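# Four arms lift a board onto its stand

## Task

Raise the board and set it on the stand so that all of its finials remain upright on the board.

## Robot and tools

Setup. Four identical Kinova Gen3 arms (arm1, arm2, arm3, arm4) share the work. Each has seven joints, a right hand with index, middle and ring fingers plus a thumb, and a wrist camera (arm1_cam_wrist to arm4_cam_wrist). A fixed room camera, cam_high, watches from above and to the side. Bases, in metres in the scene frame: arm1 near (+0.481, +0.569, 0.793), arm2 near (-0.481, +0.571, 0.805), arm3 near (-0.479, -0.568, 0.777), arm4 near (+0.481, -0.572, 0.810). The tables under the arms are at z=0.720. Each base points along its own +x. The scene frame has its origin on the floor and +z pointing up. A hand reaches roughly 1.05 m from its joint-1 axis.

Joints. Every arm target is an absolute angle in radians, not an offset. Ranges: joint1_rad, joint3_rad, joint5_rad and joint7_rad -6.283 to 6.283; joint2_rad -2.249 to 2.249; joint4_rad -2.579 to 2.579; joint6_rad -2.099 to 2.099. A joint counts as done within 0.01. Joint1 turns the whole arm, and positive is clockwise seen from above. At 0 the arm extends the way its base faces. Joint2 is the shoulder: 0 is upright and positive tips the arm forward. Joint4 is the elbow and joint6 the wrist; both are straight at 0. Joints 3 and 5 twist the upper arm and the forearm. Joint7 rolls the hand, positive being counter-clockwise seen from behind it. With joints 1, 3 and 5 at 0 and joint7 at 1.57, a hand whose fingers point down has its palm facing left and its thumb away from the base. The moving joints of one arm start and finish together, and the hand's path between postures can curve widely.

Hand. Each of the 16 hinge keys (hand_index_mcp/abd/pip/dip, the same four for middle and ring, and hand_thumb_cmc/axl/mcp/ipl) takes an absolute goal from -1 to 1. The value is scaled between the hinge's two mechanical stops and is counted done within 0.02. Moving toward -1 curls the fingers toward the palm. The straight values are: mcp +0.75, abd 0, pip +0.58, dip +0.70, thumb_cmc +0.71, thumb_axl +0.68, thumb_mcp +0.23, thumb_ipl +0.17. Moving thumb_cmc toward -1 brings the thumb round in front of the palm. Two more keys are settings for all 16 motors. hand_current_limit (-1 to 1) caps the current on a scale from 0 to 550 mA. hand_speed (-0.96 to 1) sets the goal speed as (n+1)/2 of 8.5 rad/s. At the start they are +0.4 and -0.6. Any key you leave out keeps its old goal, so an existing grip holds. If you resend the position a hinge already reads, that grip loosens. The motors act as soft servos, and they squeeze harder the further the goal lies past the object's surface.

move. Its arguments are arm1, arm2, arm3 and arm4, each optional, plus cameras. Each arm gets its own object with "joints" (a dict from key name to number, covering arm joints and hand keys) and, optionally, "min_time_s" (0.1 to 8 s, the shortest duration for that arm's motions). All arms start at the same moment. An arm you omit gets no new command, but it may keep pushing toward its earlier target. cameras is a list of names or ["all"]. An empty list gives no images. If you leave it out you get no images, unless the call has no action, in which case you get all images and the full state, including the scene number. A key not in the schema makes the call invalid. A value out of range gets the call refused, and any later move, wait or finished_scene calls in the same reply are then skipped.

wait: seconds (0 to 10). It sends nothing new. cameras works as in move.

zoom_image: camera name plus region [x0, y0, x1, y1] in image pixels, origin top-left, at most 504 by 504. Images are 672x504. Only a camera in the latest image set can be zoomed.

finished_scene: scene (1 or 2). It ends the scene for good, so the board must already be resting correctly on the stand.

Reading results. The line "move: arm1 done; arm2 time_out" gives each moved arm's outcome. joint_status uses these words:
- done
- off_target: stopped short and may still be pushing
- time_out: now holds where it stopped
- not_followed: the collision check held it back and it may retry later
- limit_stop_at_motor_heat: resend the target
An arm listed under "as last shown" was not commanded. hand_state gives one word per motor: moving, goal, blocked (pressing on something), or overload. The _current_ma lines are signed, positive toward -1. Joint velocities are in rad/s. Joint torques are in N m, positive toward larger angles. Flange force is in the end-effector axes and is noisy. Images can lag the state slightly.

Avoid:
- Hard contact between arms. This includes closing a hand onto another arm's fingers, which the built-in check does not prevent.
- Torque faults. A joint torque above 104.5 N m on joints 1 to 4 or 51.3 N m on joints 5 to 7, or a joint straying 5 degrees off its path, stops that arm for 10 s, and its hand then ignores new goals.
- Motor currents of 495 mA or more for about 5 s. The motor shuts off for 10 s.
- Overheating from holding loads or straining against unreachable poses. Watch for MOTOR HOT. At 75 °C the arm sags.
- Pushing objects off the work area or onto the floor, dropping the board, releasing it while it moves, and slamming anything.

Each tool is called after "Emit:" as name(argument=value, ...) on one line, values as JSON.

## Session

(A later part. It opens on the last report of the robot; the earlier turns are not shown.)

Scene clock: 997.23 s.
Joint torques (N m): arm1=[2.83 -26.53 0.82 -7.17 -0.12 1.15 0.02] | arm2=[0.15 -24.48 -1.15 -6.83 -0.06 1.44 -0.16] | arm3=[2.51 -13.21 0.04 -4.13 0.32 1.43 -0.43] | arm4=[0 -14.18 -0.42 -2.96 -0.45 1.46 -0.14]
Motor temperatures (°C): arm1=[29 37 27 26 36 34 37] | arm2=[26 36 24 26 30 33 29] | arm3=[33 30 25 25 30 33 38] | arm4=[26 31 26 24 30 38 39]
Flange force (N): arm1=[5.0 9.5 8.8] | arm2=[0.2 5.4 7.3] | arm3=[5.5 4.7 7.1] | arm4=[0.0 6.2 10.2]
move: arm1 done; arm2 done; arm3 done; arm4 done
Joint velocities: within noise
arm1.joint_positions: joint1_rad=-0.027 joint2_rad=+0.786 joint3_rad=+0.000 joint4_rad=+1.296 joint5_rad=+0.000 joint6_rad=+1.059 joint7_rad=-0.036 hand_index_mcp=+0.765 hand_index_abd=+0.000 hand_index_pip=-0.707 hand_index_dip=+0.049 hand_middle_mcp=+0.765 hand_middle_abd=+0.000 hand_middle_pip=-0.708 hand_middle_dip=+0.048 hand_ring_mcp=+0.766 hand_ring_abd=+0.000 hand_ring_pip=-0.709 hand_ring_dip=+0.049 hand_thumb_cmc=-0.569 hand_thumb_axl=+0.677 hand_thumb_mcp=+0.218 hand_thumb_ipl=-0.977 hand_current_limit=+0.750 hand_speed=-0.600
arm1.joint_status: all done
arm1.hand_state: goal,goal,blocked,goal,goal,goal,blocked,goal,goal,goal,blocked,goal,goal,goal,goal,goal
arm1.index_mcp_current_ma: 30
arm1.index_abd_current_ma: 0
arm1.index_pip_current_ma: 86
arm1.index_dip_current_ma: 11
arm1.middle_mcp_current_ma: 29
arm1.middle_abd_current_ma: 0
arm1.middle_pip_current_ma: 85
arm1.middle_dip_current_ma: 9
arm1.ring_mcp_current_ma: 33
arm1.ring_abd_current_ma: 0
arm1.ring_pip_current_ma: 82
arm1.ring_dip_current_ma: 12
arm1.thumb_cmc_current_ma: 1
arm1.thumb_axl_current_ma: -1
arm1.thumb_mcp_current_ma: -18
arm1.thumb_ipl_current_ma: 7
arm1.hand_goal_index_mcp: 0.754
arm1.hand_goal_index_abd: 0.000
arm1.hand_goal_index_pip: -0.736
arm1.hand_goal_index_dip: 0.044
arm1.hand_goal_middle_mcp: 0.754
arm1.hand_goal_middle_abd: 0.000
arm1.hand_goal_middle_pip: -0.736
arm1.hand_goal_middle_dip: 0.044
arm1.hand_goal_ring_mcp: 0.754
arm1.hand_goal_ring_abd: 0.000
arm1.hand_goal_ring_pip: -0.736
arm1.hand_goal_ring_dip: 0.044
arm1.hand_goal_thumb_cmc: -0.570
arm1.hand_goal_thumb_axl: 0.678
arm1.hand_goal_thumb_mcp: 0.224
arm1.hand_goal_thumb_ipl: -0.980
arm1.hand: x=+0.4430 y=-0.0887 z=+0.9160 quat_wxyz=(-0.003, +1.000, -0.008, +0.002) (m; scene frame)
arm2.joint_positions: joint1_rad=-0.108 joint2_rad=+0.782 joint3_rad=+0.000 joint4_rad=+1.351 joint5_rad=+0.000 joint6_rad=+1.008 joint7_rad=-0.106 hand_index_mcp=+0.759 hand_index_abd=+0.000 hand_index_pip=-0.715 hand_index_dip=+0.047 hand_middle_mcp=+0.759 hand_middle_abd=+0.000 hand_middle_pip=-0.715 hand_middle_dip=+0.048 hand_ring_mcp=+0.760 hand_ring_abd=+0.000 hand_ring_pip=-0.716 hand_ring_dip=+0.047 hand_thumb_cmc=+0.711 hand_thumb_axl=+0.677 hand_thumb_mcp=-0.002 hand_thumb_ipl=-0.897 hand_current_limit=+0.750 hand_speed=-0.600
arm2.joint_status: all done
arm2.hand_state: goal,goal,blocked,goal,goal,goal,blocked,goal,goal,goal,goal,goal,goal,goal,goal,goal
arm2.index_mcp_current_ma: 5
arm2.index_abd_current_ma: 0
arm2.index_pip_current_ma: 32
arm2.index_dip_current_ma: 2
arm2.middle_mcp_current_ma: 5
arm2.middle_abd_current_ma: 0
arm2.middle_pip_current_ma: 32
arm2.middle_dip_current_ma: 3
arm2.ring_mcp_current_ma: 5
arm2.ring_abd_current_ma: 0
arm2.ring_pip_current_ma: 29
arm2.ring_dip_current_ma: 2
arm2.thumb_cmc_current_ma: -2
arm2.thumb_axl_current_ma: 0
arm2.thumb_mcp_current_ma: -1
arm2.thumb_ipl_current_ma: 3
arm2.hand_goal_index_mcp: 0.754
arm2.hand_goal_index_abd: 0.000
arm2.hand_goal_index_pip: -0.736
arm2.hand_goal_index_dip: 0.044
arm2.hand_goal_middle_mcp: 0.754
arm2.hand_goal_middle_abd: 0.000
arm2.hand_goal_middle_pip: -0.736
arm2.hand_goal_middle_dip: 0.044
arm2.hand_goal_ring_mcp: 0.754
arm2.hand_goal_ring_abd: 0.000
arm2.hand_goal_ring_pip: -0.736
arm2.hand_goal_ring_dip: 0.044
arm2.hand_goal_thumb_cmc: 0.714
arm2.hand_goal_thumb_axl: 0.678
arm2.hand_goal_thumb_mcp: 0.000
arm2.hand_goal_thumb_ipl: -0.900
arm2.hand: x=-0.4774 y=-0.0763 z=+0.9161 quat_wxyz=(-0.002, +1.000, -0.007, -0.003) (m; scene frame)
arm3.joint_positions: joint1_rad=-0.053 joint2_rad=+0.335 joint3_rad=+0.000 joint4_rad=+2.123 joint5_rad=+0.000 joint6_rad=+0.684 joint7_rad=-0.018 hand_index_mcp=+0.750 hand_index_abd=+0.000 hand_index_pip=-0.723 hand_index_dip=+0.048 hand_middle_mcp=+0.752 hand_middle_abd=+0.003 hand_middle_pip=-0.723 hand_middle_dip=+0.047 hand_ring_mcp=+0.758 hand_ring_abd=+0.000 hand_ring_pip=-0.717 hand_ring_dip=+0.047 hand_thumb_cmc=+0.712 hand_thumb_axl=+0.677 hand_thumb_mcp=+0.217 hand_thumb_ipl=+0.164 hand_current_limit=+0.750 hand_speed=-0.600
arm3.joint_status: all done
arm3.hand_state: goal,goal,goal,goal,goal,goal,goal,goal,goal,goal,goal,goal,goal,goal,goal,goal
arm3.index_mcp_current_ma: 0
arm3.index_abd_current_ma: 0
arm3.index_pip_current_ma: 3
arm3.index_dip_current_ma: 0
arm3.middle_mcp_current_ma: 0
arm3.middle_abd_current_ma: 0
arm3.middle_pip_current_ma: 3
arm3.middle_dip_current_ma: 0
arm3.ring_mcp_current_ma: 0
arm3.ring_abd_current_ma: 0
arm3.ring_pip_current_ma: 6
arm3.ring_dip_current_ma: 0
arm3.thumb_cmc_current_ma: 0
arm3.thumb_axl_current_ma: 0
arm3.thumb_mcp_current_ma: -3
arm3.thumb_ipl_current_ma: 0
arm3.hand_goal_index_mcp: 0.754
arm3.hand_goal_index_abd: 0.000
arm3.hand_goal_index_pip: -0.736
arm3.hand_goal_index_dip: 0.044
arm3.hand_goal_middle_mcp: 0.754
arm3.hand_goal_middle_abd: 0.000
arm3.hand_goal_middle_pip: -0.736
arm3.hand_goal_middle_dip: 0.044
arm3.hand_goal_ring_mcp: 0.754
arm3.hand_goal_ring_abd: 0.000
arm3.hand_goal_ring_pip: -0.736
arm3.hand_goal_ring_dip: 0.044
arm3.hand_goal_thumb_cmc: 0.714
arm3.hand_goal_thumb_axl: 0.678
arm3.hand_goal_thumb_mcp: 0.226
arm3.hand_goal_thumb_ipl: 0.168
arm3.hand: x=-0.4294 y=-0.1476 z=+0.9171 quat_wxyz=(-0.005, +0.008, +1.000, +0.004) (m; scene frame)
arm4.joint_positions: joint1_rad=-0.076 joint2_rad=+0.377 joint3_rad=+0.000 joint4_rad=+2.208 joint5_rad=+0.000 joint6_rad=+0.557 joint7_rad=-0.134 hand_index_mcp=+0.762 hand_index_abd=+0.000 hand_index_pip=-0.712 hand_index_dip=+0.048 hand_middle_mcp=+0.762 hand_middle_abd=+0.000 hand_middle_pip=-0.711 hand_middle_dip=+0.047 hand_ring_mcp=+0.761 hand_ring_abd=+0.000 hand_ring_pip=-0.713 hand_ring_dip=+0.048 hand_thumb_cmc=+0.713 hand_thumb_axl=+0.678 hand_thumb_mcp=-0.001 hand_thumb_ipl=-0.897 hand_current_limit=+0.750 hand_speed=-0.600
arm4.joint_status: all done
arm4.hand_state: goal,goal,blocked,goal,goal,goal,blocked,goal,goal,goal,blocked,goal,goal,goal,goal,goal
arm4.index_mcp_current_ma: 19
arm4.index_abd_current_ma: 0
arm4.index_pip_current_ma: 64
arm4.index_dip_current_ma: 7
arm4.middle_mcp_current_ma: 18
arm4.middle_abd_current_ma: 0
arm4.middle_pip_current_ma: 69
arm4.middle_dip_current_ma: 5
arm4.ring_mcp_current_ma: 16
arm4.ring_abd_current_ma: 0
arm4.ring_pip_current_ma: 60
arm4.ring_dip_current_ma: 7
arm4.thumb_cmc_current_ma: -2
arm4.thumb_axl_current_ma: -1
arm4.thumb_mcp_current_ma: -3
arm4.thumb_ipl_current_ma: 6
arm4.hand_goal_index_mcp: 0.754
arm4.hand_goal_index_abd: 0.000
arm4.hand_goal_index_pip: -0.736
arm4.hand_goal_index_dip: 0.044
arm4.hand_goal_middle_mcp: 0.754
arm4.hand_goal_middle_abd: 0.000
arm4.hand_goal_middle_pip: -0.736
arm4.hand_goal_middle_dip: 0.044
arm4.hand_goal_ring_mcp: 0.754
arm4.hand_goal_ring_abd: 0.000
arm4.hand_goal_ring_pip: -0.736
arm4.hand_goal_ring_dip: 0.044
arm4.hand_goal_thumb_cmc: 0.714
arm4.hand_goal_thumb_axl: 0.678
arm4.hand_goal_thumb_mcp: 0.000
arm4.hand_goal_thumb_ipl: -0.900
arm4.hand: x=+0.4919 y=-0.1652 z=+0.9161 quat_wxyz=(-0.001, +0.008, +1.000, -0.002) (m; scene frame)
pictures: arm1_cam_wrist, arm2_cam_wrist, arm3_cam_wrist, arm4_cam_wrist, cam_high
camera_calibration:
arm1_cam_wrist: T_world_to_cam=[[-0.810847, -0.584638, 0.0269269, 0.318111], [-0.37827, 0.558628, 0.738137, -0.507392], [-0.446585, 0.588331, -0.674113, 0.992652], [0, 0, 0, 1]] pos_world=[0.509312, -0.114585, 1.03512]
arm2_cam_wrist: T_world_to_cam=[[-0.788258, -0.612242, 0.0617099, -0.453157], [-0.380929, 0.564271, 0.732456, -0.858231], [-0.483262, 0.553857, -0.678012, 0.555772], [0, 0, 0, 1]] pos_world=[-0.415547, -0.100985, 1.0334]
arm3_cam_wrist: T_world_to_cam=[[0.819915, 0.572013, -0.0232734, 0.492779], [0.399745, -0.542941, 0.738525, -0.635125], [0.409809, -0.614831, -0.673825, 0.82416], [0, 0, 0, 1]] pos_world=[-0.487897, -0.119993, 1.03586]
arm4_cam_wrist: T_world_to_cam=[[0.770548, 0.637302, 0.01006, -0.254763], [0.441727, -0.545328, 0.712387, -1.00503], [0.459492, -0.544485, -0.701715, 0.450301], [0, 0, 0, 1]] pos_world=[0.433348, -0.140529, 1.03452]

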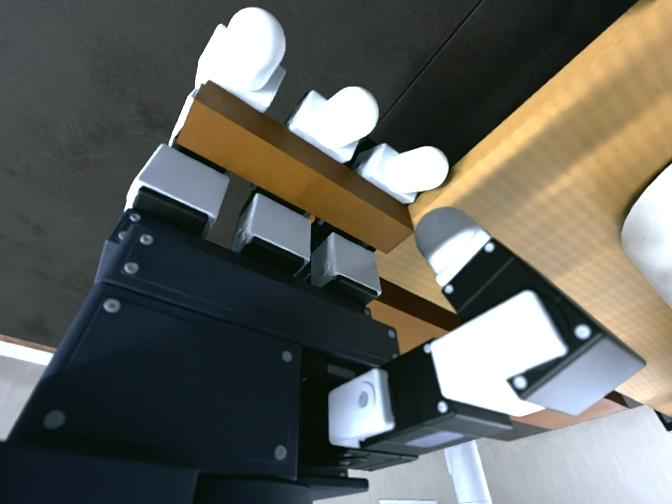

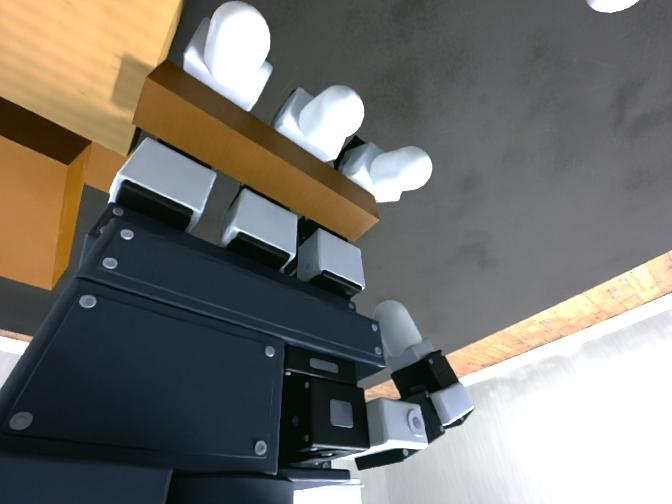

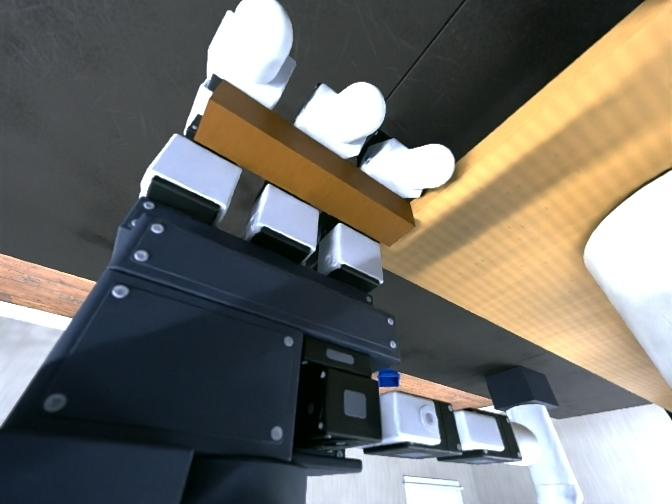

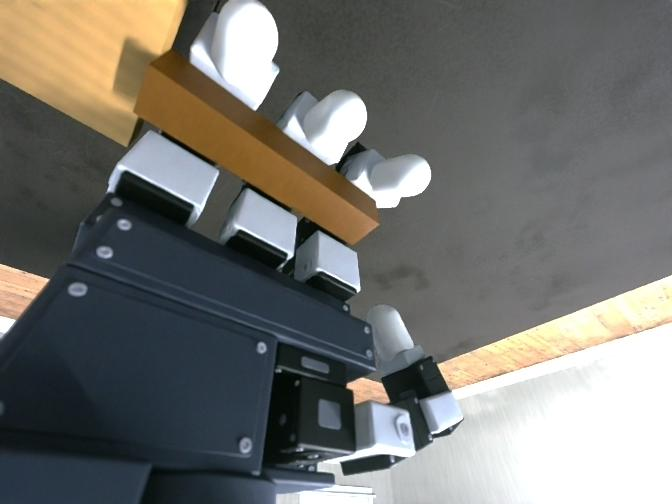

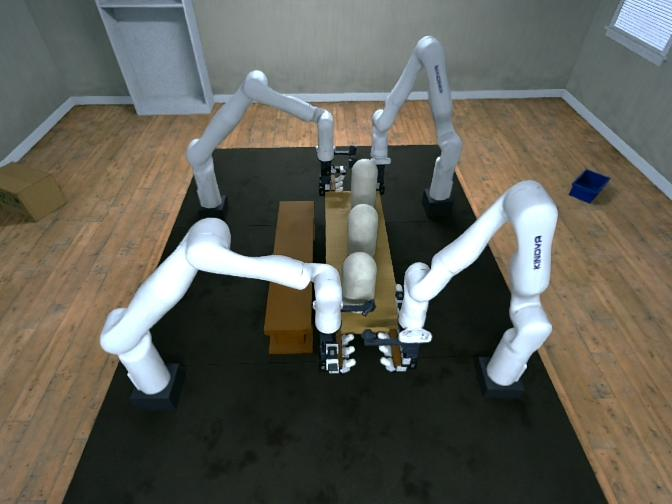

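Emit:
move(arm1={"joints":{"joint1_rad":-0.0286,"joint2_rad":0.6810,"joint4_rad":1.5141,"joint6_rad":0.9465,"joint7_rad":-0.0379},"min_time_s":3}, arm2={"joints":{"joint1_rad":-0.1171,"joint2_rad":0.6811,"joint4_rad":1.5635,"joint6_rad":0.8970,"joint7_rad":-0.1152},"min_time_s":3}, arm3={"joints":{"joint1_rad":-0.0523,"joint2_rad":0.4268,"joint4_rad":1.9642,"joint6_rad":0.7506,"joint7_rad":-0.0178},"min_time_s":3}, arm4={"joints":{"joint1_rad":-0.0598,"joint2_rad":0.4583,"joint4_rad":2.0471,"joint6_rad":0.6362,"joint7_rad":-0.1171},"min_time_s":3}, cameras=["all"])

Scene clock: 1100.80 s.
Joint torques (N m): arm1=[1.89 -23.8 -0.01 -5.88 -0.52 1.32 0.07] | arm2=[1.81 -21.87 0.52 -5.64 0.62 1.58 -0.29] | arm3=[2.72 -15.83 0.27 -4.89 0.38 1.42 -0.43] | arm4=[0.56 -16.49 0.34 -3.12 -0.22 1.82 -0.21]
Motor temperatures (°C): arm1=[29 40 27 26 36 34 37] | arm2=[26 38 23 27 30 34 29] | arm3=[33 30 25 25 30 33 38] | arm4=[26 32 26 24 30 38 39]
Flange force (N): arm1=[3.8 10.0 8.6] | arm2=[3.2 5.7 7.0] | arm3=[5.7 4.5 7.6] | arm4=[1.5 7.3 10.2]
move: arm1 done; arm2 done; arm3 done; arm4 done
Joint velocities: within noise
arm1.joint_positions: joint1_rad=-0.029 joint2_rad=+0.681 joint3_rad=+0.000 joint4_rad=+1.514 joint5_rad=+0.000 joint6_rad=+0.946 joint7_rad=-0.038 hand_index_mcp=+0.764 hand_index_abd=+0.000 hand_index_pip=-0.707 hand_index_dip=+0.049 hand_middle_mcp=+0.764 hand_middle_abd=+0.000 hand_middle_pip=-0.708 hand_middle_dip=+0.048 hand_ring_mcp=+0.766 hand_ring_abd=+0.000 hand_ring_pip=-0.709 hand_ring_dip=+0.049 hand_thumb_cmc=-0.569 hand_thumb_axl=+0.677 hand_thumb_mcp=+0.218 hand_thumb_ipl=-0.977 hand_current_limit=+0.750 hand_speed=-0.600
arm1.joint_status: all done
arm1.hand_state: goal,goal,blocked,goal,goal,goal,blocked,goal,goal,goal,blocked,goal,goal,goal,goal,goal
arm1.index_mcp_current_ma: 26
arm1.index_abd_current_ma: 0
arm1.index_pip_current_ma: 86
arm1.index_dip_current_ma: 11
arm1.middle_mcp_current_ma: 25
arm1.middle_abd_current_ma: 0
arm1.middle_pip_current_ma: 85
arm1.middle_dip_current_ma: 9
arm1.ring_mcp_current_ma: 31
arm1.ring_abd_current_ma: 0
arm1.ring_pip_current_ma: 82
arm1.ring_dip_current_ma: 12
arm1.thumb_cmc_current_ma: 1
arm1.thumb_axl_current_ma: -1
arm1.thumb_mcp_current_ma: -18
arm1.thumb_ipl_current_ma: 7
arm1.hand_goal_index_mcp: 0.754
arm1.hand_goal_index_abd: 0.000
arm1.hand_goal_index_pip: -0.736
arm1.hand_goal_index_dip: 0.044
arm1.hand_goal_middle_mcp: 0.754
arm1.hand_goal_middle_abd: 0.000
arm1.hand_goal_middle_pip: -0.736
arm1.hand_goal_middle_dip: 0.044
arm1.hand_goal_ring_mcp: 0.754
arm1.hand_goal_ring_abd: 0.000
arm1.hand_goal_ring_pip: -0.736
arm1.hand_goal_ring_dip: 0.044
arm1.hand_goal_thumb_cmc: -0.570
arm1.hand_goal_thumb_axl: 0.678
arm1.hand_goal_thumb_mcp: 0.224
arm1.hand_goal_thumb_ipl: -0.980
arm1.hand: x=+0.4431 y=-0.0369 z=+0.9159 quat_wxyz=(-0.003, +1.000, -0.008, +0.002) (m; scene frame)
arm2.joint_positions: joint1_rad=-0.117 joint2_rad=+0.681 joint3_rad=+0.000 joint4_rad=+1.563 joint5_rad=+0.000 joint6_rad=+0.897 joint7_rad=-0.115 hand_index_mcp=+0.758 hand_index_abd=+0.000 hand_index_pip=-0.715 hand_index_dip=+0.047 hand_middle_mcp=+0.758 hand_middle_abd=+0.000 hand_middle_pip=-0.714 hand_middle_dip=+0.048 hand_ring_mcp=+0.758 hand_ring_abd=+0.000 hand_ring_pip=-0.715 hand_ring_dip=+0.047 hand_thumb_cmc=+0.711 hand_thumb_axl=+0.677 hand_thumb_mcp=-0.002 hand_thumb_ipl=-0.897 hand_current_limit=+0.750 hand_speed=-0.600
arm2.joint_status: all done
arm2.hand_state: goal,goal,blocked,goal,goal,goal,blocked,goal,goal,goal,blocked,goal,goal,goal,goal,goal
arm2.index_mcp_current_ma: 3
arm2.index_abd_current_ma: 0
arm2.index_pip_current_ma: 32
arm2.index_dip_current_ma: 2
arm2.middle_mcp_current_ma: 3
arm2.middle_abd_current_ma: 0
arm2.middle_pip_current_ma: 33
arm2.middle_dip_current_ma: 3
arm2.ring_mcp_current_ma: 3
arm2.ring_abd_current_ma: 0
arm2.ring_pip_current_ma: 31
arm2.ring_dip_current_ma: 2
arm2.thumb_cmc_current_ma: -2
arm2.thumb_axl_current_ma: 0
arm2.thumb_mcp_current_ma: -1
arm2.thumb_ipl_current_ma: 3
arm2.hand_goal_index_mcp: 0.754
arm2.hand_goal_index_abd: 0.000
arm2.hand_goal_index_pip: -0.736
arm2.hand_goal_index_dip: 0.044
arm2.hand_goal_middle_mcp: 0.754
arm2.hand_goal_middle_abd: 0.000
arm2.hand_goal_middle_pip: -0.736
arm2.hand_goal_middle_dip: 0.044
arm2.hand_goal_ring_mcp: 0.754
arm2.hand_goal_ring_abd: 0.000
arm2.hand_goal_ring_pip: -0.736
arm2.hand_goal_ring_dip: 0.044
arm2.hand_goal_thumb_cmc: 0.714
arm2.hand_goal_thumb_axl: 0.678
arm2.hand_goal_thumb_mcp: 0.000
arm2.hand_goal_thumb_ipl: -0.900
arm2.hand: x=-0.4775 y=-0.0245 z=+0.9163 quat_wxyz=(-0.002, +1.000, -0.007, -0.003) (m; scene frame)
arm3.joint_positions: joint1_rad=-0.052 joint2_rad=+0.427 joint3_rad=+0.000 joint4_rad=+1.964 joint5_rad=+0.000 joint6_rad=+0.751 joint7_rad=-0.018 hand_index_mcp=+0.749 hand_index_abd=+0.000 hand_index_pip=-0.722 hand_index_dip=+0.048 hand_middle_mcp=+0.752 hand_middle_abd=+0.003 hand_middle_pip=-0.722 hand_middle_dip=+0.047 hand_ring_mcp=+0.759 hand_ring_abd=+0.000 hand_ring_pip=-0.717 hand_ring_dip=+0.047 hand_thumb_cmc=+0.712 hand_thumb_axl=+0.677 hand_thumb_mcp=+0.217 hand_thumb_ipl=+0.164 hand_current_limit=+0.750 hand_speed=-0.600
arm3.joint_status: all done
arm3.hand_state: goal,goal,goal,goal,goal,goal,goal,goal,goal,goal,goal,goal,goal,goal,goal,goal
arm3.index_mcp_current_ma: 0
arm3.index_abd_current_ma: 0
arm3.index_pip_current_ma: 3
arm3.index_dip_current_ma: 0
arm3.middle_mcp_current_ma: 0
arm3.middle_abd_current_ma: 0
arm3.middle_pip_current_ma: 3
arm3.middle_dip_current_ma: 0
arm3.ring_mcp_current_ma: 0
arm3.ring_abd_current_ma: 0
arm3.ring_pip_current_ma: 6
arm3.ring_dip_current_ma: 0
arm3.thumb_cmc_current_ma: 0
arm3.thumb_axl_current_ma: 0
arm3.thumb_mcp_current_ma: -3
arm3.thumb_ipl_current_ma: 0
arm3.hand_goal_index_mcp: 0.754
arm3.hand_goal_index_abd: 0.000
arm3.hand_goal_index_pip: -0.736
arm3.hand_goal_index_dip: 0.044
arm3.hand_goal_middle_mcp: 0.754
arm3.hand_goal_middle_abd: 0.000
arm3.hand_goal_middle_pip: -0.736
arm3.hand_goal_middle_dip: 0.044
arm3.hand_goal_ring_mcp: 0.754
arm3.hand_goal_ring_abd: 0.000
arm3.hand_goal_ring_pip: -0.736
arm3.hand_goal_ring_dip: 0.044
arm3.hand_goal_thumb_cmc: 0.714
arm3.hand_goal_thumb_axl: 0.678
arm3.hand_goal_thumb_mcp: 0.226
arm3.hand_goal_thumb_ipl: 0.168
arm3.hand: x=-0.4295 y=-0.0958 z=+0.9170 quat_wxyz=(-0.005, +0.008, +1.000, +0.004) (m; scene frame)
arm4.joint_positions: joint1_rad=-0.060 joint2_rad=+0.458 joint3_rad=+0.000 joint4_rad=+2.047 joint5_rad=+0.000 joint6_rad=+0.636 joint7_rad=-0.117 hand_index_mcp=+0.760 hand_index_abd=+0.000 hand_index_pip=-0.711 hand_index_dip=+0.048 hand_middle_mcp=+0.759 hand_middle_abd=+0.000 hand_middle_pip=-0.710 hand_middle_dip=+0.047 hand_ring_mcp=+0.759 hand_ring_abd=+0.000 hand_ring_pip=-0.713 hand_ring_dip=+0.048 hand_thumb_cmc=+0.713 hand_thumb_axl=+0.678 hand_thumb_mcp=-0.001 hand_thumb_ipl=-0.897 hand_current_limit=+0.750 hand_speed=-0.600
arm4.joint_status: all done
arm4.hand_state: goal,goal,blocked,goal,goal,goal,blocked,goal,goal,goal,blocked,goal,goal,goal,goal,goal
arm4.index_mcp_current_ma: 13
arm4.index_abd_current_ma: 0
arm4.index_pip_current_ma: 67
arm4.index_dip_current_ma: 8
arm4.middle_mcp_current_ma: 10
arm4.middle_abd_current_ma: 0
arm4.middle_pip_current_ma: 71
arm4.middle_dip_current_ma: 5
arm4.ring_mcp_current_ma: 9
arm4.ring_abd_current_ma: 0
arm4.ring_pip_current_ma: 62
arm4.ring_dip_current_ma: 7
arm4.thumb_cmc_current_ma: -2
arm4.thumb_axl_current_ma: -1
arm4.thumb_mcp_current_ma: -3
arm4.thumb_ipl_current_ma: 6
arm4.hand_goal_index_mcp: 0.754
arm4.hand_goal_index_abd: 0.000
arm4.hand_goal_index_pip: -0.736
arm4.hand_goal_index_dip: 0.044
arm4.hand_goal_middle_mcp: 0.754
arm4.hand_goal_middle_abd: 0.000
arm4.hand_goal_middle_pip: -0.736
arm4.hand_goal_middle_dip: 0.044
arm4.hand_goal_ring_mcp: 0.754
arm4.hand_goal_ring_abd: 0.000
arm4.hand_goal_ring_pip: -0.736
arm4.hand_goal_ring_dip: 0.044
arm4.hand_goal_thumb_cmc: 0.714
arm4.hand_goal_thumb_axl: 0.678
arm4.hand_goal_thumb_mcp: 0.000
arm4.hand_goal_thumb_ipl: -0.900
arm4.hand: x=+0.4919 y=-0.1134 z=+0.9161 quat_wxyz=(-0.001, +0.008, +1.000, -0.002) (m; scene frame)
pictures: arm1_cam_wrist, arm2_cam_wrist, arm3_cam_wrist, arm4_cam_wrist, cam_high
camera_calibration:
arm1_cam_wrist: T_world_to_cam=[[-0.810823, -0.58467, 0.0269689, 0.348362], [-0.378293, 0.558663, 0.738099, -0.536108], [-0.446611, 0.588265, -0.674153, 0.962264], [0, 0, 0, 1]] pos_world=[0.509412, -0.0628852, 1.03502]
arm2_cam_wrist: T_world_to_cam=[[-0.788258, -0.612242, 0.0617099, -0.421534], [-0.380929, 0.564271, 0.732456, -0.887645], [-0.483262, 0.553857, -0.678012, 0.527169], [0, 0, 0, 1]] pos_world=[-0.415647, -0.0491854, 1.0336]
arm3_cam_wrist: T_world_to_cam=[[0.819958, 0.571949, -0.0233095, 0.463283], [0.399741, -0.54298, 0.738499, -0.606865], [0.409727, -0.614856, -0.673852, 0.855968], [0, 0, 0, 1]] pos_world=[-0.487997, -0.0681933, 1.03576]
arm4_cam_wrist: T_world_to_cam=[[0.770548, 0.637302, 0.01006, -0.287776], [0.441727, -0.545328, 0.712387, -0.976785], [0.459492, -0.544485, -0.701715, 0.478505], [0, 0, 0, 1]] pos_world=[0.433348, -0.0887289, 1.03452]

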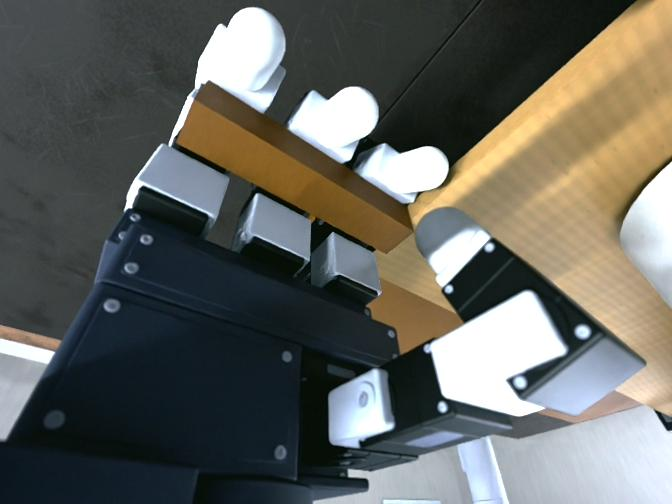

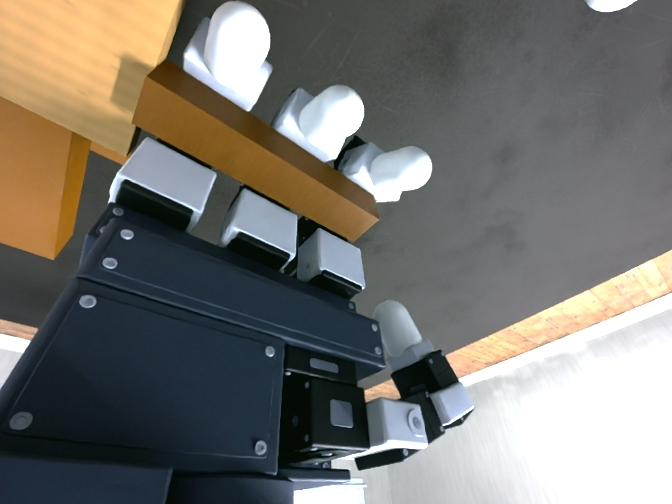

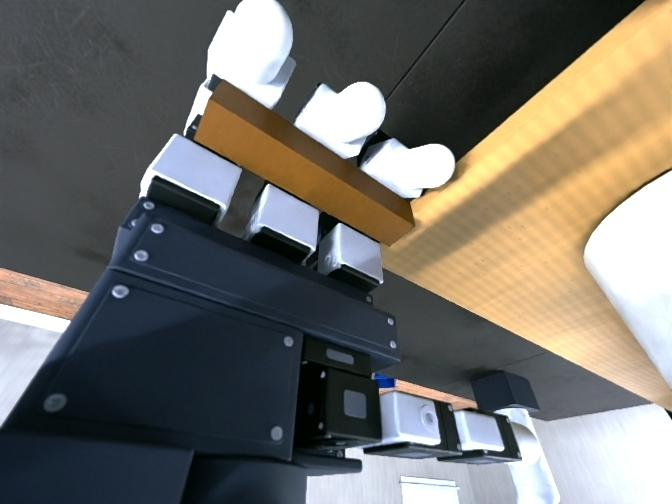

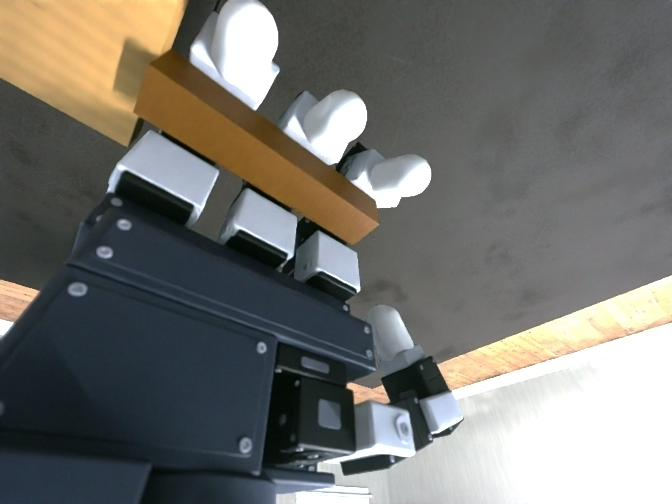

